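# Close the fridge door with all items upright inside

## Task

Get the refrigerator door completely closed, with the carton and all three bottles inside it and every bottle standing upright. The task fails if a glass bottle drops any real distance, if the door swings open or shut with a bang, or if the robot tips over or is left leaning.

## Robot and tools

ROBOT. A simulated Hello Robot Stretch 4, about 1.6 m tall: an omni-wheel base (rim within 0.23 m of the base origin), a lift riding a mast, one arm that telescopes forward, a wrist with yaw, pitch and roll, and a five-finger hand. There is only this one arm. Loose objects may occasionally get a small nudge from outside.

FRAMES. Base frame: origin on the floor below the base centre, x ahead, y to the left, z up, in metres. hand_pose is reported in this frame for the hand point, which sits 0.045 m in front of the palm; the printed value can be slightly wrong. The odometry frame is the base frame as it was at the start; base_odometry counts wheel rotation only (slip looks like travel), heading in rad from -3.142 to 3.142, positive to the left.

move. One action per call. Parts:
- base: a single object of relative offsets, measured from where the base was in the latest reported state (or from where it is, if a move was still running). translate_m: metres straight ahead (+) or back (-), -2 to 2. strafe_m: metres sideways, left +, -2 to 2. rotate_rad: turn in place, counter-clockwise seen from above +, -3.2 to 3.2. translate_m and strafe_m may be combined for a straight diagonal; rotate_rad must be alone.
- joints: one object keyed by joint name, each an absolute target. lift_m 0 to 1.2 m (height); arm_m 0 to 0.55 m (extension); wrist_yaw_rad -1.134 to 4.276 (0 straight out, + turns left, 3.14 tucked back, above 3.4 may hit the arm); wrist_pitch_rad -1.117 to 4.259 (0 level, 1.57 pointing down); wrist_roll_rad -1.117 to 4.259 (0 palm up, 1.57 palm to the robot's right, 3.14 palm down). Fingers hand_little, hand_ring, hand_middle, hand_index, hand_thumb_bend: -1 to 1, +1 straight/open, -1 curled/closed. hand_thumb_turn: +1 thumb beside the palm, -1 swung in front of it opposite the fingers. Settings without motion: hand_force_limit -1 to 1 (closing stops at roughly 0 N at -1 up to 10 N at +1, 15 N for thumb motors); hand_speed -0.96 to 1 (full speed from +0.48; start value -0.8, use -0.94 or lower for a soft grip). A joint target past its range is clipped and reported; other bad values are refused; unknown keys make the call invalid.
- pace: "slow", "default", "fast" or "max" (base 0.1/0.3/0.4/0.6 m/s, lift 0.15/0.3/0.4/0.5 m/s, arm 0.1/0.4/0.6/0.7 m/s). speeds: per-joint top speeds (lift_m, arm_m, wrist joints) in place of pace. A high lift caps base speed.
- contact_limits: 0 (gentlest) to 1 for arm_m, lift_m, translate_m, strafe_m, rotate_rad, default 0.5, given only next to its own command. Even at 0 the arm needs a firm shove (15 to 40 N) to stop.
- end_of_arm: "enable_torque", sent by itself, re-powers wrist motors that cut out.
- cameras: list from head_camera, head_left_camera, head_right_camera, wrist_camera, or ["all"]. blocking: true/omitted waits until everything rests; false returns in about 0.5 s while motion continues, and a later move overrides only what it names.
No action runs beyond about 14 s (time_out).

OTHER TOOLS. wait(seconds 0 to 10, cameras) lets time pass and returns state, early if moves finish. stop(cameras) brakes running motions and re-brakes slack wheels. zoom_image(camera, region [x0,y0,x1,y1], pixels, max 504 x 504) enlarges part of the latest image. show_instructions shows the reference page. finished_scene(scene 1) ends irreversibly; the door must stay shut and items in place afterwards.

RESULTS. The move line reads done or the worst status. base_status and joint_status per motion: done, moving, off_target (rested short, may still push), contact_stop (blocked; that part goes slack), time_out, limit_stop_at_own_body, limit_stop_at_tilt (lean over 6 degrees; lift, arm and wheels go slack), torque_fault (a wrist motor is limp). Any stop you did not order, or a refused call, cancels the rest of that reply's move, wait and finished_scene calls. on_its_own notes unrequested behaviour (held, slack, off). hand_stopped_by lists six words for little, ring, middle, index, thumb_bend, thumb_turn: moving, target, force, stalled, fault. *_load_n give fingertip load in N (positive = pushed open); a lost grip drops to about 0. lidar_m: 12 distances in metres, 30 degree sectors, first straight ahead, counter-clockwise (4th left, 7th behind, 10th right); "-" means nothing seen or closer than 0.25 m; glass is often missed. wrist_depth_mm: 7x7 grid of depths, 100 to 2000 mm. base_tilt in degrees (forward, right). motor_effort in percent with peak in brackets; servo_current in mA for wrist servos. turned_by_wheels vs turned_by_imu differing by over 0.1 rad in one move means slip or a collision.

HAND GEOMETRY. Straight fingers extend 0.06 to 0.07 m past the hand point; the wrist camera sticks out behind the palm heel and can collide. With the thumb in front, the hand can wrap objects 0.035 to 0.065 m thick, or a handle down to 0.025 m. A finger motor moves only when its target changes; it locks on reaching target or force limit.

CAMERAS. head_camera at the mast top looks forward and down (turn the base to look around); the two fisheyes look more steeply down and show the base and arm; wrist_camera looks along the palm, upside down when the palm faces down.

AVOID. Swinging the door fast into its stop either way; knocking or dropping bottles; tipping bottles over; heavy loads with the arm far out while driving; hard sustained pushes; folding the wrist into the base or arm (low lift over the base, strong upward tilt combined with roll or right yaw).

Each tool is called after "Request:" as a command line: name --argument value for each argument, lists and objects as JSON in quotes; but a table of rows of numbers goes row by row, as --pt "numbers of a row", without its own name.

Reference images:

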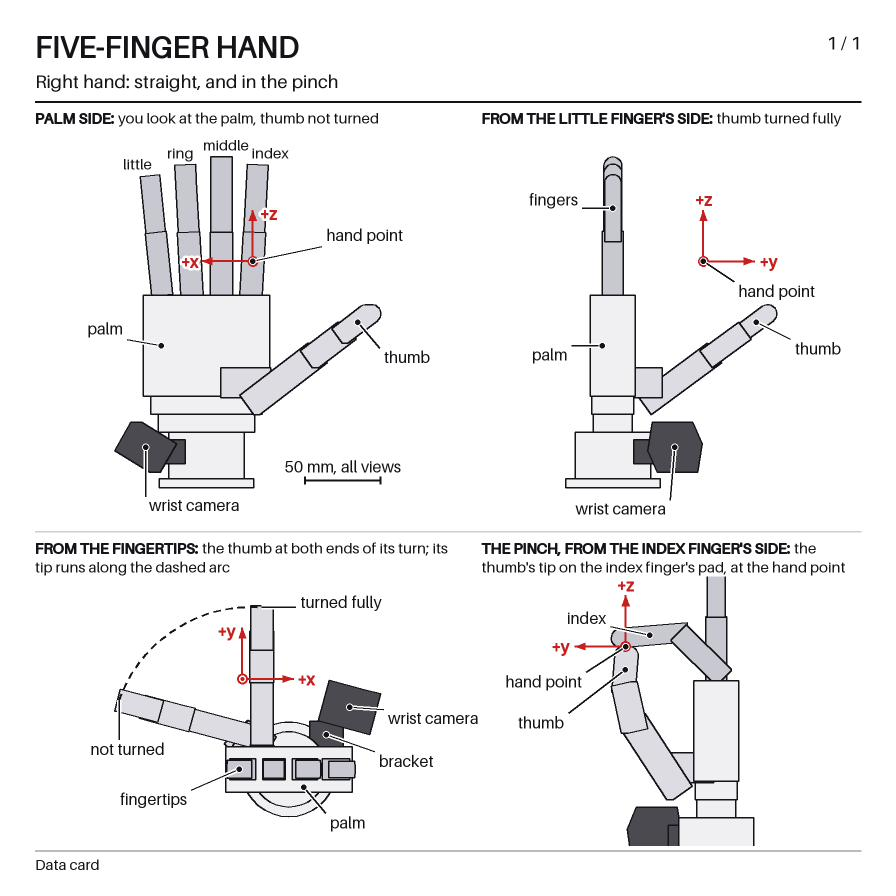

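## Session

Request:
move

Scene clock: 0.00 s.
base_odometry: x=+0.000 y=+0.000 heading=+0.000
turned_by_wheels: +0.000
turned_by_imu: +0.000
base_tilt: forward=+0.8 right=+0.0
lidar_m: 1.66 1.69 2.24 3.94 4.05 2.37 2.31 2.91 2.25 1.34 1.39 1.77
base_status: not commanded
joint_positions: lift_m=+0.162 arm_m=+0.001 wrist_yaw_rad=+3.066 wrist_pitch_rad=+0.004 wrist_roll_rad=+0.000 hand_little=+1.000 hand_ring=+1.000 hand_middle=+1.000 hand_index=+1.000 hand_thumb_turn=+1.000 hand_thumb_bend=+1.000 hand_force_limit=+0.000 hand_speed=-0.800
joint_status: not commanded
measured_speeds: all 0
hand_stopped_by: target,target,target,target,target,target
little_load_n: 0.0
ring_load_n: 0.0
middle_load_n: 0.0
index_load_n: 0.0
thumb_bend_load_n: 0.0
thumb_turn_load_n: 0.0
motor_effort: lift_m=+19 arm_m=-4 wheel_0=-1 wheel_1=-1 wheel_2=+1
servo_current: wrist_yaw_rad=39 wrist_pitch_rad=39 wrist_roll_rad=52
hand_pose: x=-0.0402 y=+0.1347 z=+0.3995 quat_wxyz=(-0.480, -0.482, +0.520, +0.518) (m; base frame)
wrist_depth_mm: - 136 - - - - - / 109 138 240 - - - - / 125 142 277 - - - - / - - - - - - - / 1708 1708 1618 1808 1808 1708 - / 1042 1042 124 121 - - - / 741 - - - - - -
pictures: head_camera, head_left_camera, head_right_camera, wrist_camera

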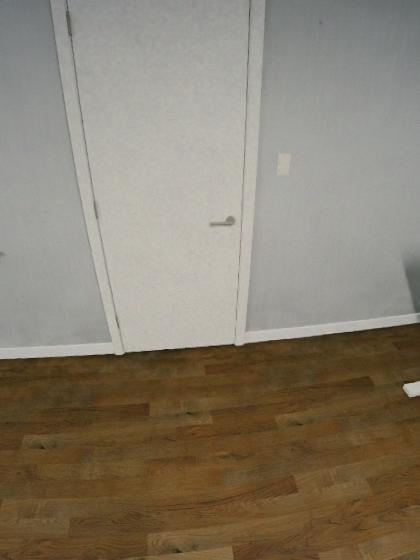

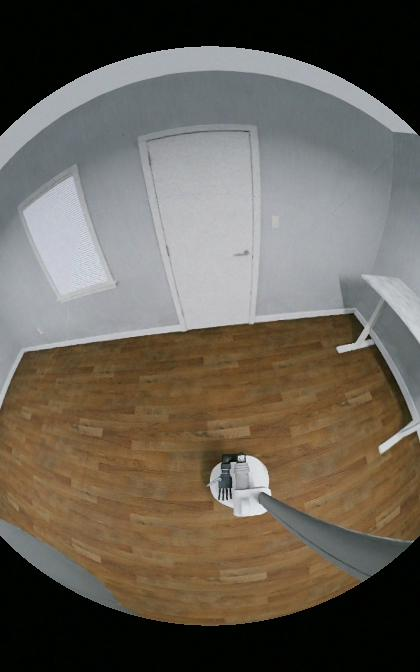

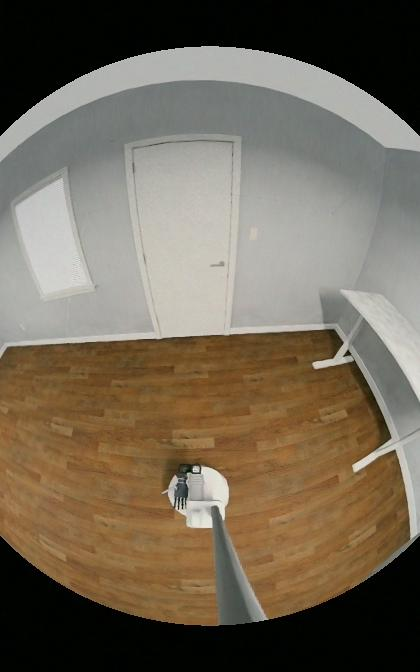

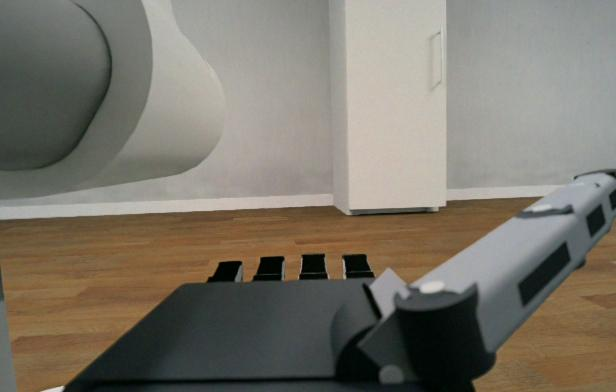

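Request:
move --base '{"rotate_rad": -1.57}' --cameras '["all"]'

Request:
move --base '{"rotate_rad": -1.5}' --cameras '["all"]'

Scene clock: 4.93 s.
move: done
base_odometry: x=+0.000 y=+0.000 heading=-1.570
turned_by_wheels: -1.570
turned_by_imu: -1.552
base_tilt: forward=+0.8 right=+0.0
lidar_m: 1.34 1.38 1.79 1.63 1.69 2.25 4.04 4.07 2.34 2.34 2.95 2.24
base_status: done
joint_positions: lift_m=+0.162 arm_m=+0.001 wrist_yaw_rad=+3.066 wrist_pitch_rad=+0.004 wrist_roll_rad=+0.000 hand_little=+1.000 hand_ring=+1.000 hand_middle=+1.000 hand_index=+1.000 hand_thumb_turn=+1.000 hand_thumb_bend=+1.000 hand_force_limit=+0.000 hand_speed=-0.800
joint_status: not commanded
measured_speeds: all 0
hand_stopped_by: target,target,target,target,target,target
little_load_n: 0.0
ring_load_n: 0.0
middle_load_n: 0.0
index_load_n: 0.0
thumb_bend_load_n: -0.5
thumb_turn_load_n: 0.0
motor_effort: lift_m=+19(20) arm_m=-4(4) wheel_0=-1(7) wheel_1=-1(9) wheel_2=+0(7)
servo_current: wrist_yaw_rad=33(52) wrist_pitch_rad=33(52) wrist_roll_rad=26(59)
hand_pose: x=-0.0402 y=+0.1347 z=+0.3995 quat_wxyz=(-0.480, -0.482, +0.520, +0.518) (m; base frame)
wrist_depth_mm: - 137 - - - - - / 110 138 245 - - - - / 125 144 282 - - - - / - - - - - - - / 1756 1708 1661 1808 1708 1708 - / 1042 1025 124 121 - - - / 788 - - - - - -
pictures: head_camera, head_left_camera, head_right_camera, wrist_camera

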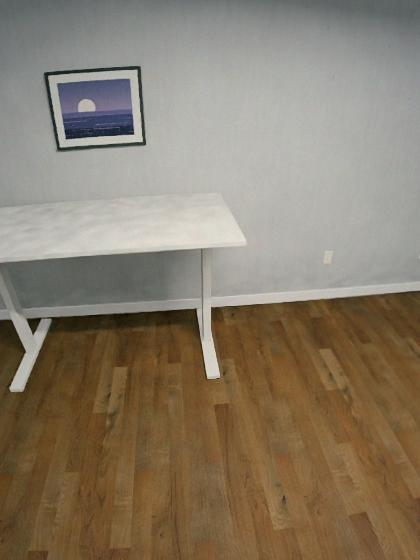

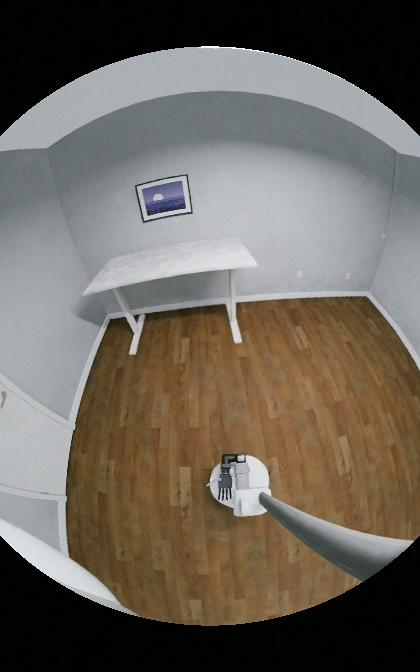

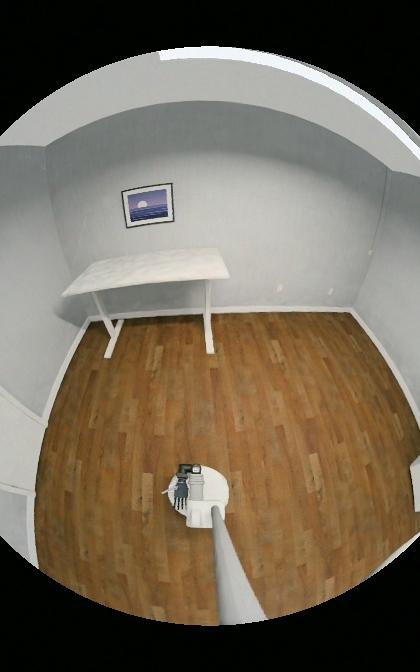

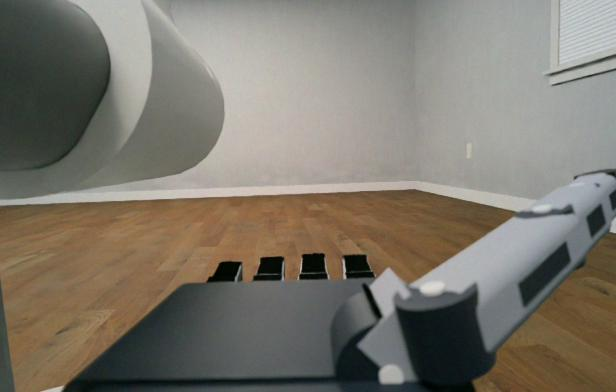

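Scene clock: 6.97 s.
move: done
base_odometry: x=+0.000 y=+0.000 heading=-3.070
turned_by_wheels: -1.500
turned_by_imu: -1.482
base_tilt: forward=+0.8 right=+0.0
lidar_m: 2.62 2.97 2.18 1.31 1.39 1.73 1.65 1.76 2.48 3.94 3.95 2.33
base_status: done
joint_positions: lift_m=+0.162 arm_m=+0.001 wrist_yaw_rad=+3.066 wrist_pitch_rad=+0.004 wrist_roll_rad=+0.000 hand_little=+1.000 hand_ring=+1.000 hand_middle=+1.000 hand_index=+1.000 hand_thumb_turn=+1.000 hand_thumb_bend=+1.000 hand_force_limit=+0.000 hand_speed=-0.800
joint_status: not commanded
measured_speeds: all 0
hand_stopped_by: target,target,target,target,target,target
little_load_n: 0.0
ring_load_n: 0.0
middle_load_n: 0.0
index_load_n: 0.0
thumb_bend_load_n: 0.0
thumb_turn_load_n: 0.0
motor_effort: lift_m=+19(20) arm_m=-4(4) wheel_0=-1(7) wheel_1=+0(8) wheel_2=+0(6)
servo_current: wrist_yaw_rad=78(78) wrist_pitch_rad=46(52) wrist_roll_rad=33(52)
hand_pose: x=-0.0402 y=+0.1347 z=+0.3995 quat_wxyz=(-0.480, -0.482, +0.520, +0.518) (m; base frame)
wrist_depth_mm: - 137 - - 1708 - - / 110 138 205 - 1808 - - / 126 144 249 - 1808 - - / 140 - - - 1863 - - / 1537 1499 1618 1576 1537 - - / 1042 1025 124 121 - - - / 798 - - - - - -
pictures: head_camera, head_left_camera, head_right_camera, wrist_camera

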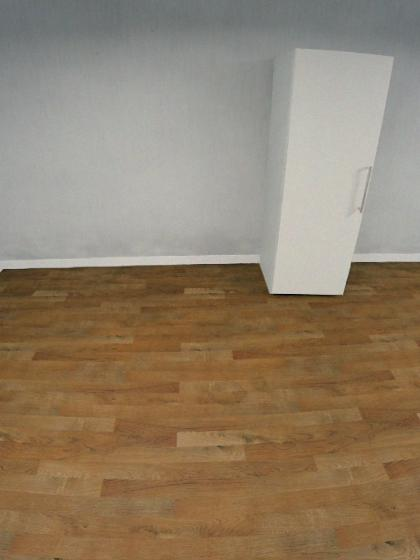

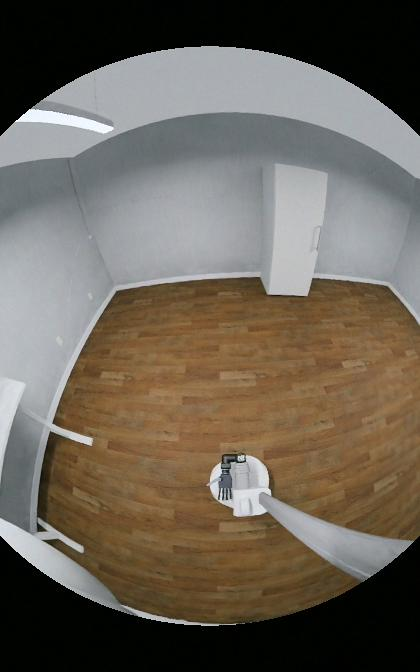

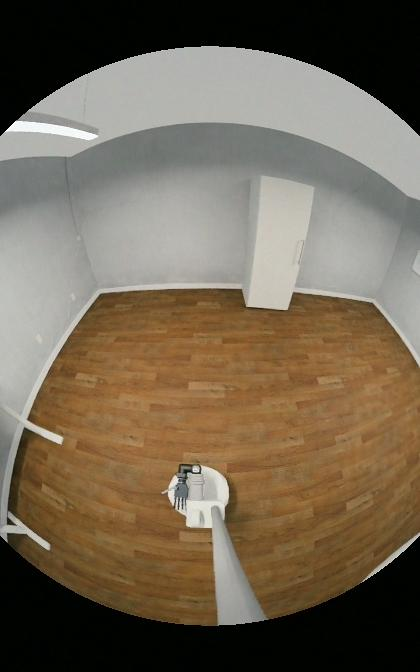

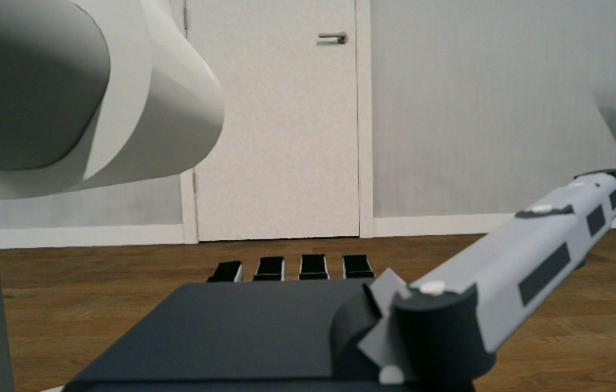

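Request:
zoom_image --camera "head_camera" --region '[230, 30, 420, 310]'

Scaled by 1.800 from the camera's 420x560 image, which has a finer 1200x1600 frame.

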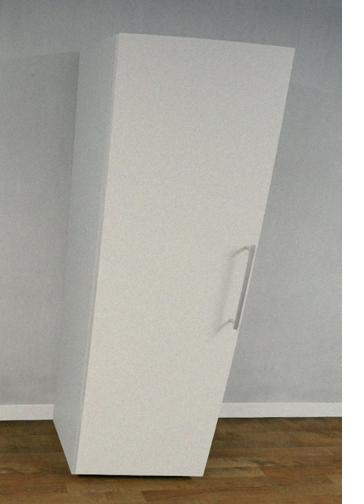

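Request:
move --base '{"translate_m": 0.9, "strafe_m": -1.3}' --cameras '["all"]'

Scene clock: 22.50 s.
move: done
base_odometry: x=-0.990 y=+1.233 heading=-3.070
turned_by_wheels: +0.000
turned_by_imu: -0.008
base_tilt: forward=+0.8 right=-0.1
lidar_m: 1.20 1.35 2.84 2.74 2.80 2.71 2.60 2.73 2.78 2.67 2.73 2.02
base_status: done
joint_positions: lift_m=+0.162 arm_m=+0.001 wrist_yaw_rad=+3.066 wrist_pitch_rad=+0.004 wrist_roll_rad=+0.000 hand_little=+1.000 hand_ring=+1.000 hand_middle=+1.000 hand_index=+1.000 hand_thumb_turn=+1.000 hand_thumb_bend=+1.000 hand_force_limit=+0.000 hand_speed=-0.800
joint_status: not commanded
measured_speeds: all 0
hand_stopped_by: target,target,target,target,target,target
little_load_n: 0.0
ring_load_n: 0.0
middle_load_n: 0.0
index_load_n: 0.0
thumb_bend_load_n: 0.0
thumb_turn_load_n: 0.0
motor_effort: lift_m=+19(20) arm_m=-4(4) wheel_0=-1(9) wheel_1=+0(6) wheel_2=+2(7)
servo_current: wrist_yaw_rad=46(59) wrist_pitch_rad=46(52) wrist_roll_rad=20(59)
hand_pose: x=-0.0402 y=+0.1347 z=+0.3995 quat_wxyz=(-0.480, -0.482, +0.520, +0.518) (m; base frame)
wrist_depth_mm: - 137 - - - - - / 109 138 272 - - - - / 125 143 279 - - - - / - - - - - - - / 1708 1708 1618 1808 1756 1756 - / 1042 1042 124 121 - - - / 788 - - - - - -
pictures: head_camera, head_left_camera, head_right_camera, wrist_camera

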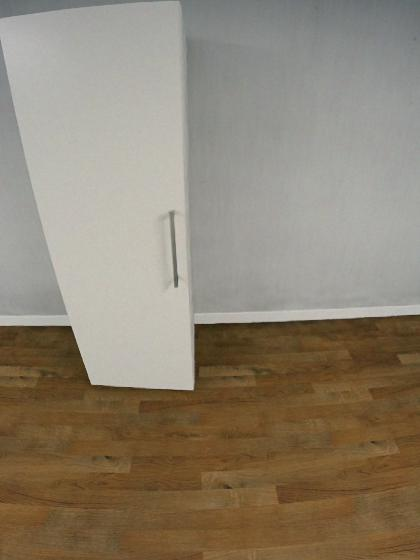

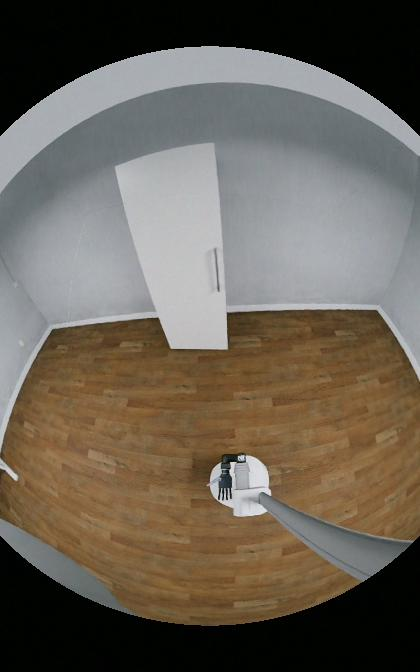

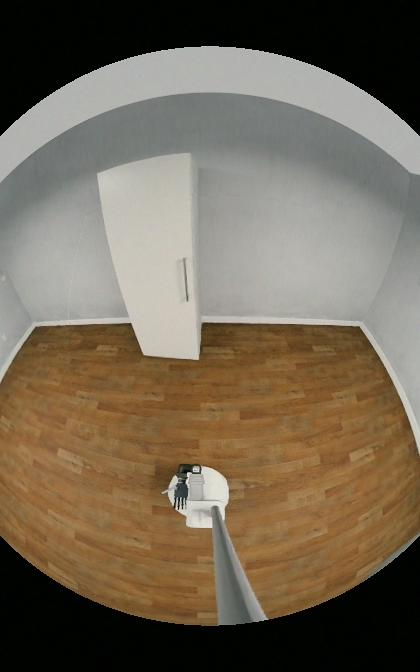

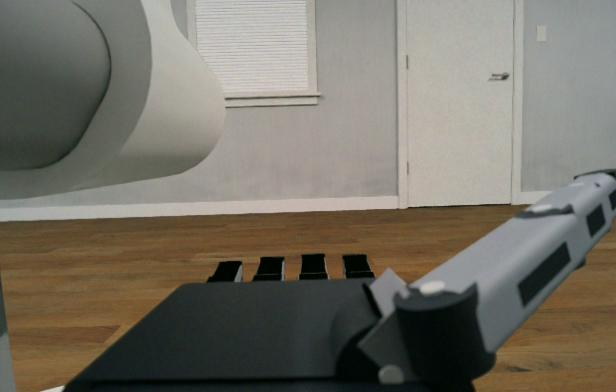

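Request:
zoom_image --camera "head_camera" --region '[100, 0, 260, 400]'

Request:
move --base '{"strafe_m": -0.6}' --cameras '["head_camera"]'

Request:
move --base '{"rotate_rad": 0.7}' --cameras '["head_camera", "head_left_camera"]'

Scaled by 1.260 from the camera's 420x560 image, which has a finer 1200x1600 frame.

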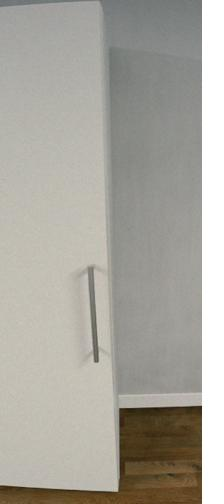

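Scene clock: 29.00 s.
move: done
base_odometry: x=-1.033 y=+1.831 heading=-3.070
turned_by_wheels: +0.000
turned_by_imu: -0.003
base_tilt: forward=+0.8 right=+0.0
lidar_m: 1.91 1.39 2.77 3.35 3.38 2.69 2.62 2.76 2.17 2.07 2.16 2.00
base_status: done
joint_positions: lift_m=+0.162 arm_m=+0.001 wrist_yaw_rad=+3.066 wrist_pitch_rad=+0.004 wrist_roll_rad=+0.000 hand_little=+1.000 hand_ring=+1.000 hand_middle=+1.000 hand_index=+1.000 hand_thumb_turn=+1.000 hand_thumb_bend=+1.000 hand_force_limit=+0.000 hand_speed=-0.800
joint_status: not commanded
measured_speeds: all 0
hand_stopped_by: target,target,target,target,target,target
little_load_n: 0.0
ring_load_n: 0.0
middle_load_n: 0.0
index_load_n: 0.0
thumb_bend_load_n: 0.0
thumb_turn_load_n: 0.0
motor_effort: lift_m=+20(20) arm_m=-4(4) wheel_0=-1(10) wheel_1=+2(9) wheel_2=+1(2)
servo_current: wrist_yaw_rad=39(59) wrist_pitch_rad=46(52) wrist_roll_rad=33(52)
hand_pose: x=-0.0402 y=+0.1347 z=+0.3995 quat_wxyz=(-0.480, -0.482, +0.520, +0.518) (m; base frame)
wrist_depth_mm: - 137 - - - - - / 109 138 239 - - - - / 125 140 277 - - - - / - - - - - - - / 1661 1708 1618 1808 1756 1708 - / 1042 1042 124 121 - - - / 741 - - - - - -
pictures: head_camera

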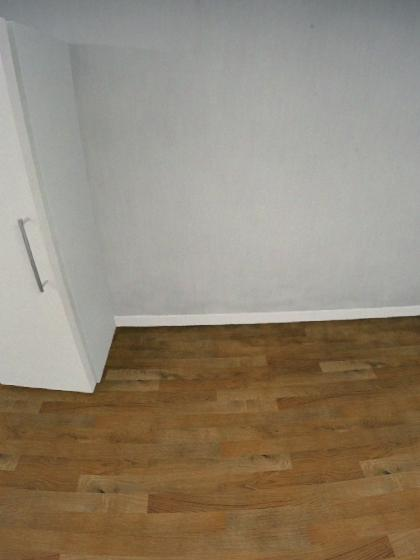

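Scene clock: 30.47 s.
move: done
base_odometry: x=-1.033 y=+1.831 heading=-2.370
turned_by_wheels: +0.700
turned_by_imu: +0.691
base_tilt: forward=+0.8 right=+0.0
lidar_m: 1.37 3.53 3.30 3.16 2.60 2.59 2.53 2.07 2.08 2.31 1.91 1.48
base_status: done
joint_positions: lift_m=+0.162 arm_m=+0.001 wrist_yaw_rad=+3.066 wrist_pitch_rad=+0.004 wrist_roll_rad=+0.000 hand_little=+1.000 hand_ring=+1.000 hand_middle=+1.000 hand_index=+1.000 hand_thumb_turn=+1.000 hand_thumb_bend=+1.000 hand_force_limit=+0.000 hand_speed=-0.800
joint_status: not commanded
measured_speeds: all 0
hand_stopped_by: target,target,target,target,target,target
little_load_n: 0.0
ring_load_n: 0.0
middle_load_n: 0.0
index_load_n: 0.0
thumb_bend_load_n: 0.0
thumb_turn_load_n: 0.0
motor_effort: lift_m=+20(20) arm_m=-4(4) wheel_0=-1(9) wheel_1=+0(7) wheel_2=+0(8)
servo_current: wrist_yaw_rad=46(52) wrist_pitch_rad=46(52) wrist_roll_rad=33(52)
hand_pose: x=-0.0402 y=+0.1347 z=+0.3995 quat_wxyz=(-0.480, -0.482, +0.520, +0.518) (m; base frame)
wrist_depth_mm: - 137 - - - - - / 109 138 274 - - - - / 125 143 281 - - - - / 140 - - - - - - / 1708 1661 1661 1808 1708 1661 - / 1042 1042 124 121 - - - / 788 - - - - - -
pictures: head_camera, head_left_camera

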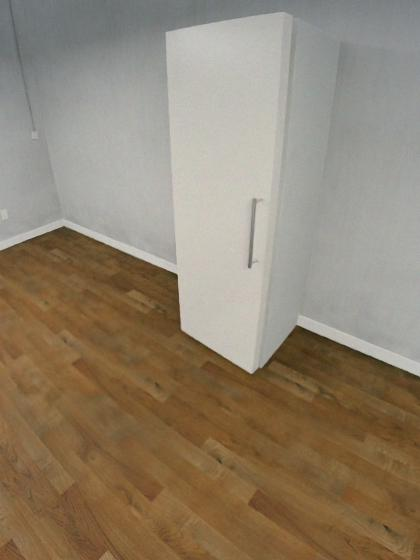

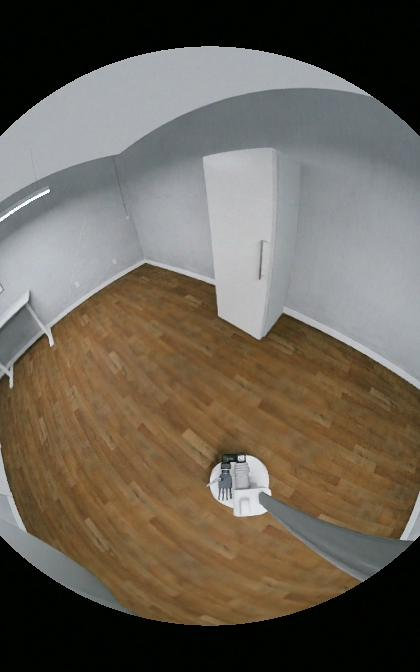

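Request:
zoom_image --camera "head_camera" --region '[160, 0, 360, 200]'

Request:
zoom_image --camera "head_camera" --region '[160, 190, 360, 390]'

Scaled by 2.520 from the camera's 420x560 image, which has a finer 1200x1600 frame.

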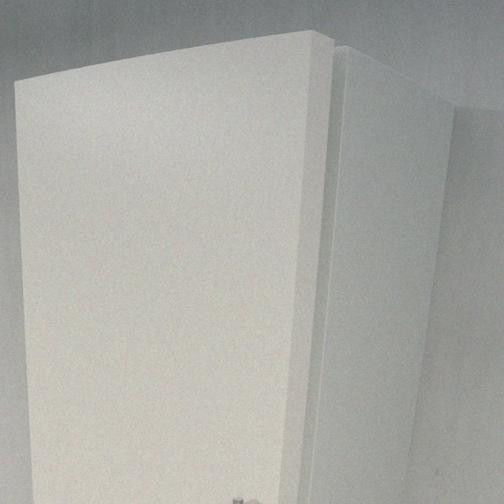

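Scaled by 2.520 from the camera's 420x560 image, which has a finer 1200x1600 frame.

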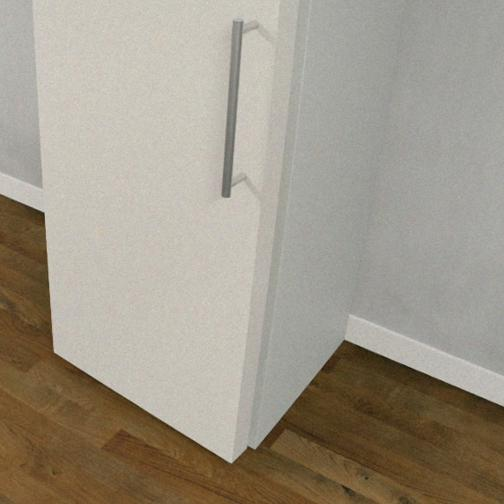

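Request:
move --base '{"rotate_rad": 0.8}'

Request:
move --base '{"strafe_m": -1.0}' --cameras '["all"]'

Scene clock: 67.33 s.
move: done
base_odometry: x=-1.033 y=+1.831 heading=-1.570
turned_by_wheels: +0.800
turned_by_imu: +0.788
base_tilt: forward=+0.8 right=+0.0
lidar_m: 3.28 3.33 2.80 2.60 2.68 2.16 2.07 2.13 2.02 1.91 1.40 1.75
base_status: done
joint_positions: lift_m=+0.162 arm_m=+0.001 wrist_yaw_rad=+3.066 wrist_pitch_rad=+0.004 wrist_roll_rad=+0.000 hand_little=+1.000 hand_ring=+1.000 hand_middle=+1.000 hand_index=+1.000 hand_thumb_turn=+1.000 hand_thumb_bend=+1.000 hand_force_limit=+0.000 hand_speed=-0.800
joint_status: not commanded
measured_speeds: all 0
hand_stopped_by: target,target,target,target,target,target
little_load_n: 0.0
ring_load_n: 0.0
middle_load_n: 0.0
index_load_n: 0.5
thumb_bend_load_n: 0.0
thumb_turn_load_n: 0.0
motor_effort: lift_m=+19(20) arm_m=-4(4) wheel_0=-1(7) wheel_1=+2(6) wheel_2=+2(7)
servo_current: wrist_yaw_rad=39(59) wrist_pitch_rad=46(46) wrist_roll_rad=20(46)
hand_pose: x=-0.0401 y=+0.1347 z=+0.3995 quat_wxyz=(-0.480, -0.482, +0.520, +0.518) (m; base frame)
wrist_depth_mm: - 143 - - - - - / 109 138 273 - - - - / 125 143 278 - - - - / - - - - - - - / 1708 1661 1661 1808 1708 1708 - / 1025 1042 124 121 - - - / 778 - - - - - -
pictures: none

Scene clock: 72.00 s.
move: done
base_odometry: x=-2.033 y=+1.830 heading=-1.570
turned_by_wheels: +0.000
turned_by_imu: -0.004
base_tilt: forward=+0.8 right=+0.0
lidar_m: 0.77 3.70 3.84 3.56 3.08 2.14 2.00 1.43 0.98 0.90 0.91 0.74
base_status: done
joint_positions: lift_m=+0.162 arm_m=+0.001 wrist_yaw_rad=+3.066 wrist_pitch_rad=+0.004 wrist_roll_rad=+0.000 hand_little=+1.000 hand_ring=+1.000 hand_middle=+1.000 hand_index=+1.000 hand_thumb_turn=+1.000 hand_thumb_bend=+1.000 hand_force_limit=+0.000 hand_speed=-0.800
joint_status: not commanded
measured_speeds: all 0
hand_stopped_by: target,target,target,target,target,target
little_load_n: 0.0
ring_load_n: 0.0
middle_load_n: 0.0
index_load_n: 0.0
thumb_bend_load_n: 0.0
thumb_turn_load_n: 0.0
motor_effort: lift_m=+20(20) arm_m=-4(4) wheel_0=-1(10) wheel_1=+2(9) wheel_2=+1(2)
servo_current: wrist_yaw_rad=39(65) wrist_pitch_rad=46(52) wrist_roll_rad=46(52)
hand_pose: x=-0.0401 y=+0.1347 z=+0.3995 quat_wxyz=(-0.480, -0.482, +0.520, +0.518) (m; base frame)
wrist_depth_mm: - 137 - - - - - / 109 138 239 - - - - / 125 140 277 - - - - / 140 - - - - - - / 1499 1708 1618 1756 1756 1708 - / 1042 1025 124 121 - - - / 741 - - - - - -
pictures: head_camera, head_left_camera, head_right_camera, wrist_camera

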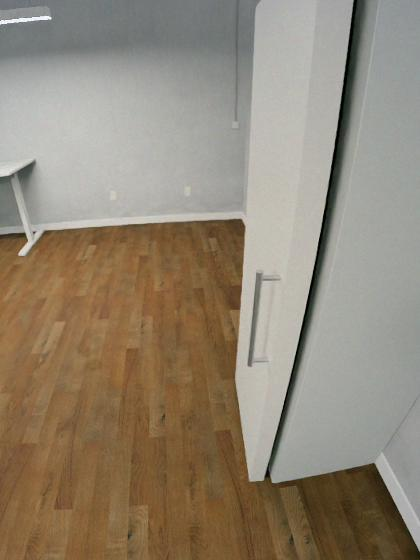

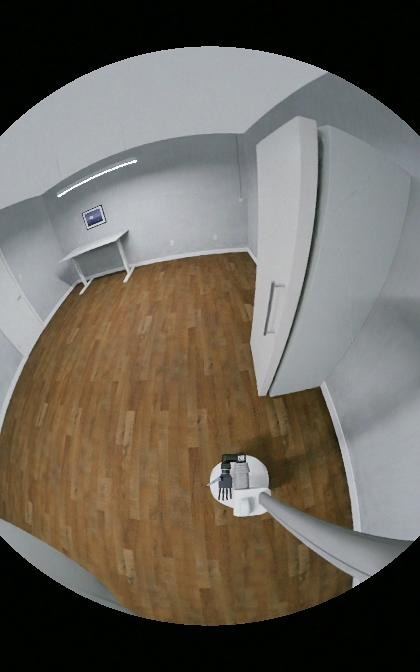

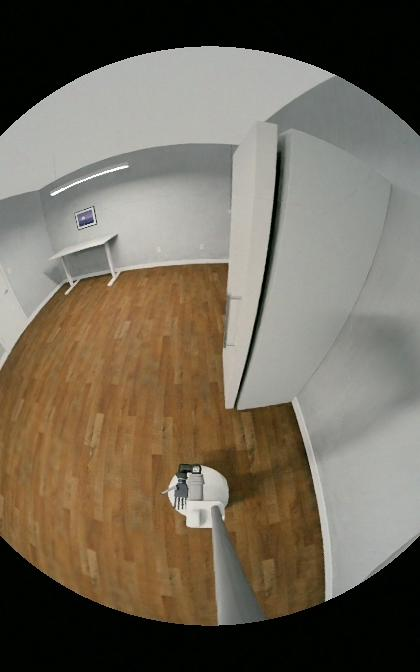

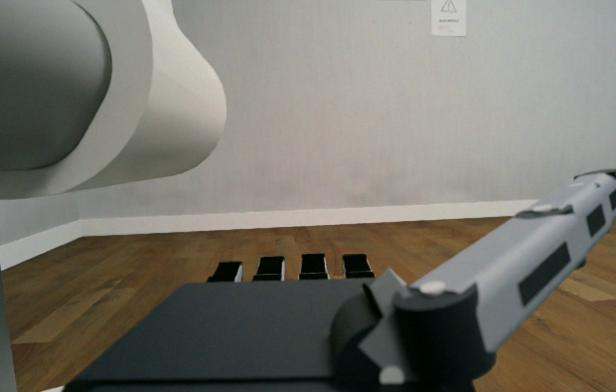

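Request:
zoom_image --camera "head_camera" --region '[230, 0, 400, 240]'

Request:
zoom_image --camera "head_camera" --region '[230, 240, 400, 500]'

Scaled by 2.100 from the camera's 420x560 image, which has a finer 1200x1600 frame.

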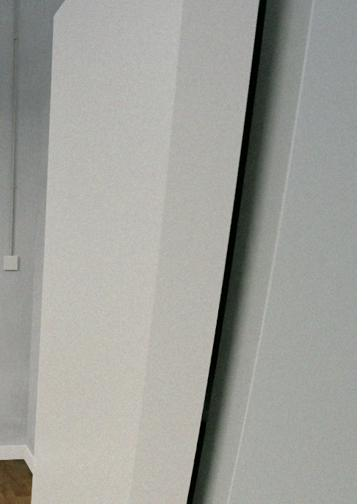

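Scaled by 1.938 from the camera's 420x560 image, which has a finer 1200x1600 frame.

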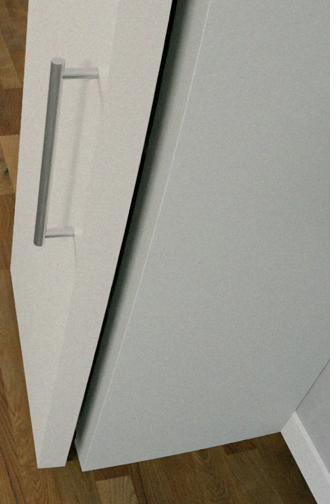

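Request:
move --base '{"strafe_m": 0.75}' --joints '{"lift_m": 0.7}'

Request:
move --base '{"translate_m": 0.8}' --joints '{"wrist_yaw_rad": 1.57}'

Request:
move --base '{"rotate_rad": -1.57}' --joints '{"wrist_yaw_rad": 0.0, "wrist_roll_rad": 1.57}' --cameras '["all"]'

Scene clock: 110.00 s.
move: done
base_odometry: x=-1.283 y=+1.831 heading=-1.570
turned_by_wheels: +0.000
turned_by_imu: +0.000
base_tilt: forward=+0.8 right=+0.1
lidar_m: 4.00 3.39 3.03 2.84 2.94 2.19 2.05 2.13 1.79 1.66 1.18 1.38
base_status: done
joint_positions: lift_m=+0.700 arm_m=+0.001 wrist_yaw_rad=+3.066 wrist_pitch_rad=+0.004 wrist_roll_rad=+0.000 hand_little=+1.000 hand_ring=+1.000 hand_middle=+1.000 hand_index=+1.000 hand_thumb_turn=+1.000 hand_thumb_bend=+1.000 hand_force_limit=+0.000 hand_speed=-0.800
joint_status: all done
measured_speeds: all 0
hand_stopped_by: target,target,target,target,target,target
little_load_n: 0.0
ring_load_n: 0.0
middle_load_n: 0.0
index_load_n: 0.0
thumb_bend_load_n: 0.0
thumb_turn_load_n: 0.0
motor_effort: lift_m=+23(31) arm_m=-4(4) wheel_0=+1(10) wheel_1=-2(9) wheel_2=+1(2)
servo_current: wrist_yaw_rad=39(59) wrist_pitch_rad=46(52) wrist_roll_rad=46(52)
hand_pose: x=-0.0401 y=+0.1347 z=+0.9372 quat_wxyz=(-0.480, -0.482, +0.520, +0.518) (m; base frame)
wrist_depth_mm: - 137 - - - - - / 109 138 274 - - - - / 125 143 286 - - - - / - - - - - - - / - - - - - - - / - - 124 121 - - - / 1756 - - - - - -
pictures: none

Scene clock: 114.17 s.
move: done
base_odometry: x=-1.282 y=+1.031 heading=-1.569
turned_by_wheels: +0.000
turned_by_imu: -0.004
base_tilt: forward=+0.8 right=+0.0
lidar_m: 3.20 2.60 3.07 2.89 2.96 3.00 2.84 2.49 1.73 0.89 1.01 2.20
base_status: done
joint_positions: lift_m=+0.700 arm_m=+0.001 wrist_yaw_rad=+1.571 wrist_pitch_rad=+0.004 wrist_roll_rad=+0.000 hand_little=+1.000 hand_ring=+1.000 hand_middle=+1.000 hand_index=+1.000 hand_thumb_turn=+1.000 hand_thumb_bend=+1.000 hand_force_limit=+0.000 hand_speed=-0.800
joint_status: all done
measured_speeds: all 0
hand_stopped_by: target,target,target,target,target,target
little_load_n: 0.0
ring_load_n: 0.0
middle_load_n: 0.0
index_load_n: 0.0
thumb_bend_load_n: 0.0
thumb_turn_load_n: 0.0
motor_effort: lift_m=+23(24) arm_m=-4(4) wheel_0=-1(8) wheel_1=+2(6) wheel_2=+1(9)
servo_current: wrist_yaw_rad=46(150) wrist_pitch_rad=39(52) wrist_roll_rad=39(65)
hand_pose: x=+0.2900 y=+0.2217 z=+0.9373 quat_wxyz=(+0.000, +0.000, +0.708, +0.706) (m; base frame)
wrist_depth_mm: - - - - - - - / - - - - - - - / - - - - - - - / - - - - - - - / - - - - - - - / - - 124 121 - - - / 1808 - - - - - -
pictures: none

Scene clock: 116.23 s.
move: done
base_odometry: x=-1.282 y=+1.031 heading=-3.140
turned_by_wheels: -1.570
turned_by_imu: -1.551
base_tilt: forward=+0.8 right=+0.0
lidar_m: 0.92 1.01 2.22 3.20 2.66 3.09 2.93 3.04 3.01 2.85 2.45 1.73
base_status: done
joint_positions: lift_m=+0.700 arm_m=+0.001 wrist_yaw_rad=+0.001 wrist_pitch_rad=+0.004 wrist_roll_rad=+1.568 hand_little=+1.000 hand_ring=+1.000 hand_middle=+1.000 hand_index=+1.000 hand_thumb_turn=+1.000 hand_thumb_bend=+1.000 hand_force_limit=+0.000 hand_speed=-0.800
joint_status: all done
measured_speeds: all 0
hand_stopped_by: target,target,target,target,target,target
little_load_n: 0.0
ring_load_n: 0.0
middle_load_n: 0.0
index_load_n: 0.0
thumb_bend_load_n: 0.0
thumb_turn_load_n: 0.0
motor_effort: lift_m=+23(24) arm_m=-4(4) wheel_0=-1(6) wheel_1=+1(8) wheel_2=-1(7)
servo_current: wrist_yaw_rad=39(117) wrist_pitch_rad=39(52) wrist_roll_rad=26(98)
hand_pose: x=+0.3934 y=-0.1474 z=+0.8464 quat_wxyz=(+0.000, +0.708, +0.001, +0.706) (m; base frame)
wrist_depth_mm: - - - - - 1430 1182 / - - - - - 1430 1229 / - - - - - 1430 1229 / - - - - - - - / - - - - - - - / - - 124 121 - - - / - - - - - - -
pictures: head_camera, head_left_camera, head_right_camera, wrist_camera

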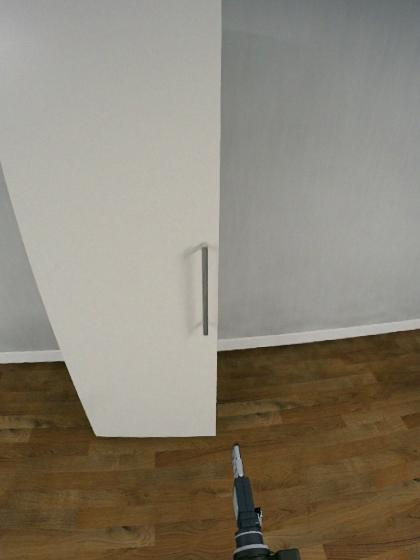

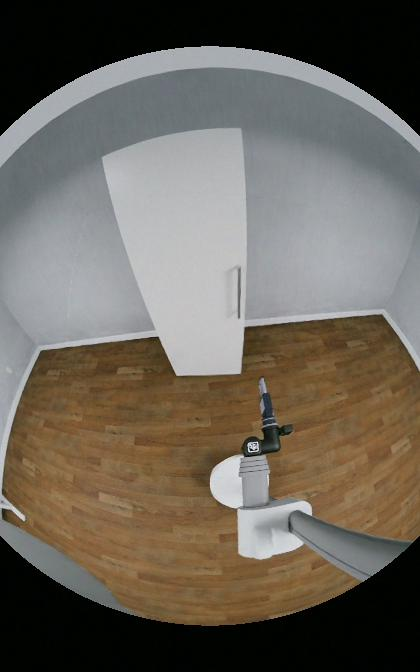

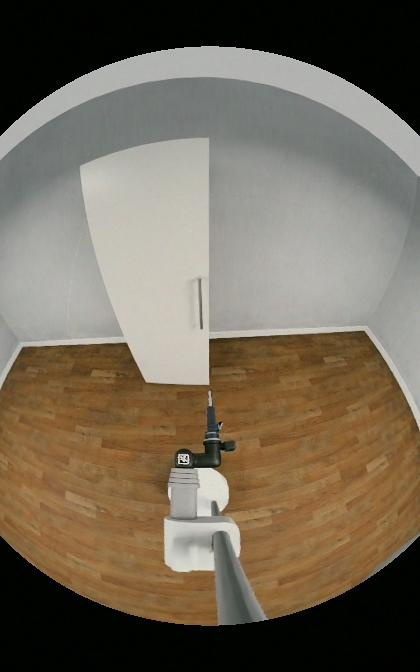

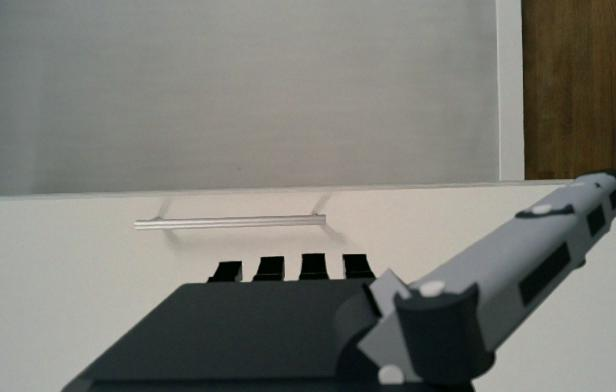

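Request:
zoom_image --camera "wrist_camera" --region '[110, 150, 400, 270]'

Request:
zoom_image --camera "head_camera" --region '[150, 220, 270, 460]'

Scaled by 1.738.

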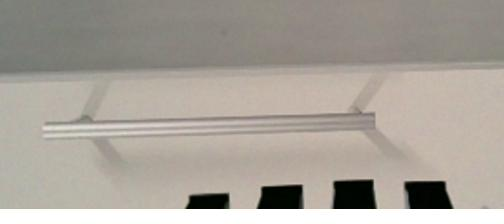

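Scaled by 2.100 from the camera's 420x560 image, which has a finer 1200x1600 frame.

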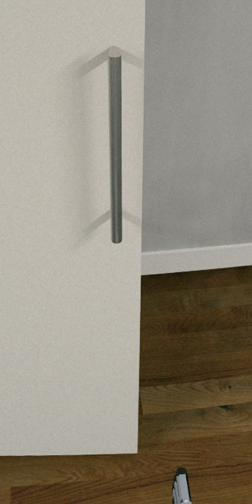

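Request:
move --base '{"strafe_m": 0.08}' --joints '{"lift_m": 0.825, "arm_m": 0.2, "hand_index": 0.0, "hand_middle": 0.0, "hand_ring": 0.0, "hand_little": 0.0}' --cameras '["all"]'

Scene clock: 164.17 s.
move: done
base_odometry: x=-1.282 y=+0.951 heading=-3.140
turned_by_wheels: +0.000
turned_by_imu: -0.001
base_tilt: forward=+0.8 right=+0.0
lidar_m: 0.93 0.98 2.20 3.12 2.53 3.08 2.93 3.00 3.10 2.93 2.41 1.71
base_status: done
joint_positions: lift_m=+0.825 arm_m=+0.200 wrist_yaw_rad=+0.001 wrist_pitch_rad=+0.004 wrist_roll_rad=+1.568 hand_little=+0.000 hand_ring=+0.000 hand_middle=+0.000 hand_index=+0.000 hand_thumb_turn=+1.000 hand_thumb_bend=+1.000 hand_force_limit=+0.000 hand_speed=-0.800
joint_status: all done
measured_speeds: all 0
hand_stopped_by: target,target,target,target,target,target
little_load_n: 0.0
ring_load_n: 0.5
middle_load_n: 0.0
index_load_n: 0.0
thumb_bend_load_n: 0.0
thumb_turn_load_n: 0.0
motor_effort: lift_m=+24(29) arm_m=+6(11) wheel_0=+0(10) wheel_1=+0(9) wheel_2=+0(1)
servo_current: wrist_yaw_rad=46(59) wrist_pitch_rad=46(52) wrist_roll_rad=33(52)
hand_pose: x=+0.5922 y=-0.1474 z=+0.9714 quat_wxyz=(+0.000, +0.708, +0.001, +0.706) (m; base frame)
wrist_depth_mm: - - - - - - 1229 / - - - - - - 1229 / - - - 178 - - - / - - 174 174 176 - - / - - 171 163 - - - / - - 124 121 - - - / - - - - - - -
pictures: head_camera, head_left_camera, head_right_camera, wrist_camera

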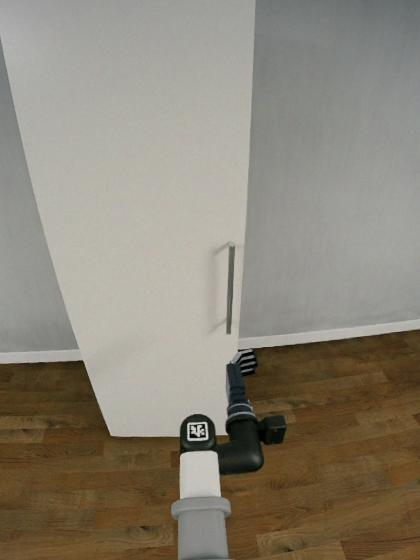

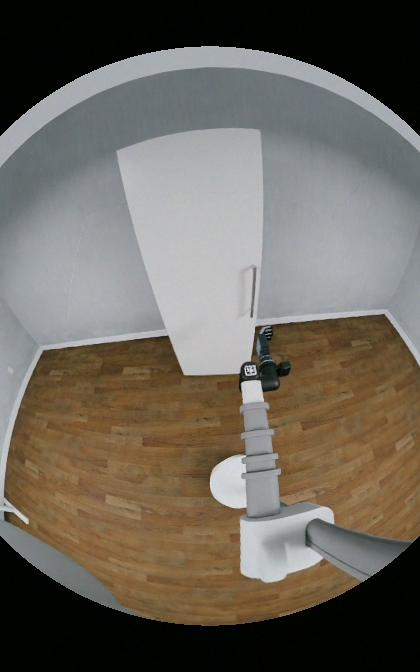

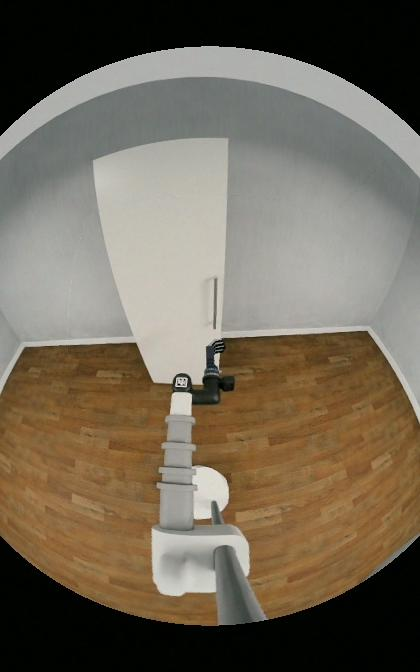

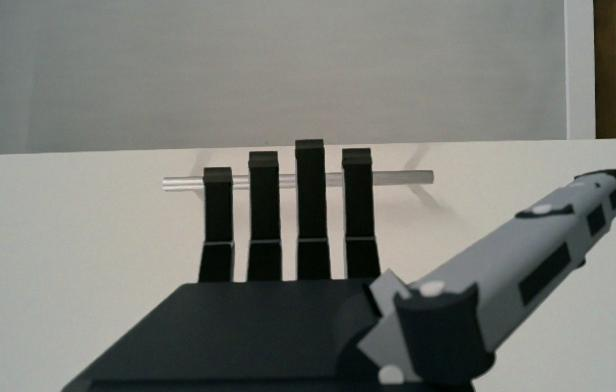

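Request:
move --base '{"strafe_m": 0.045}' --joints '{"arm_m": 0.4}' --cameras '["all"]'

Request:
zoom_image --camera "head_camera" --region '[180, 200, 320, 400]'

Scene clock: 183.50 s.
move: done
base_odometry: x=-1.282 y=+0.906 heading=-3.140
turned_by_wheels: +0.000
turned_by_imu: -0.002
base_tilt: forward=+0.8 right=+0.0
lidar_m: 0.92 1.01 2.23 3.08 2.56 3.08 2.93 3.00 3.15 2.99 2.46 1.73
base_status: done
joint_positions: lift_m=+0.825 arm_m=+0.400 wrist_yaw_rad=+0.001 wrist_pitch_rad=+0.004 wrist_roll_rad=+1.569 hand_little=+0.000 hand_ring=+0.000 hand_middle=+0.000 hand_index=+0.000 hand_thumb_turn=+1.000 hand_thumb_bend=+1.000 hand_force_limit=+0.000 hand_speed=-0.800
joint_status: all done
measured_speeds: all 0
hand_stopped_by: target,target,target,target,target,target
little_load_n: 0.0
ring_load_n: 0.0
middle_load_n: 0.0
index_load_n: 0.0
thumb_bend_load_n: 0.0
thumb_turn_load_n: 0.0
motor_effort: lift_m=+24(24) arm_m=+6(10) wheel_0=+0(8) wheel_1=+0(9) wheel_2=+0(1)
servo_current: wrist_yaw_rad=59(59) wrist_pitch_rad=52(52) wrist_roll_rad=39(46)
hand_pose: x=+0.7922 y=-0.1475 z=+0.9714 quat_wxyz=(+0.000, +0.708, +0.001, +0.706) (m; base frame)
wrist_depth_mm: - - - - - - - / - - - - - - - / - 271 271 273 277 282 - / - - 174 174 - - - / - - 171 163 - - - / - - 124 121 - - - / - - - - - - -
pictures: head_camera, head_left_camera, head_right_camera, wrist_camera

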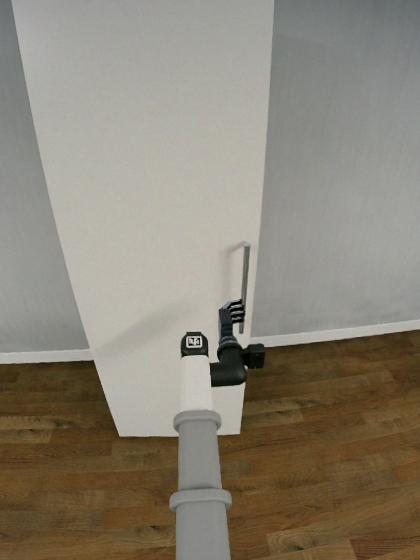

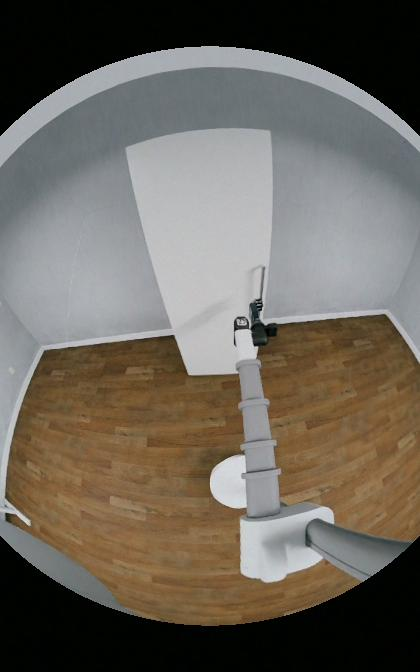

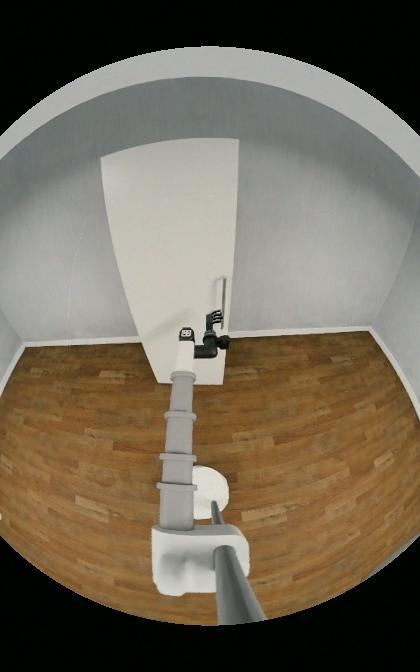

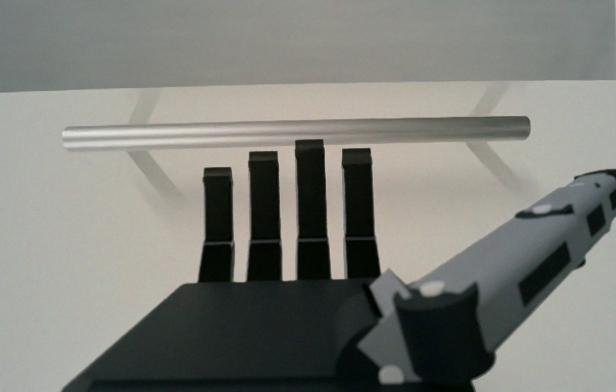

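Scaled by 2.520 from the camera's 420x560 image, which has a finer 1200x1600 frame.

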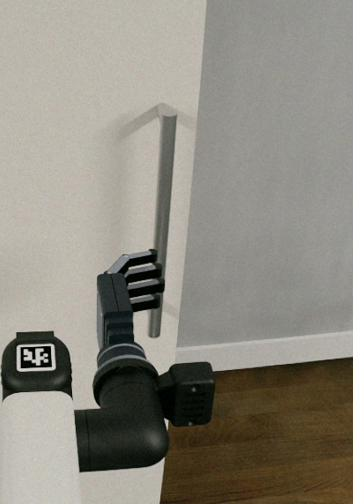

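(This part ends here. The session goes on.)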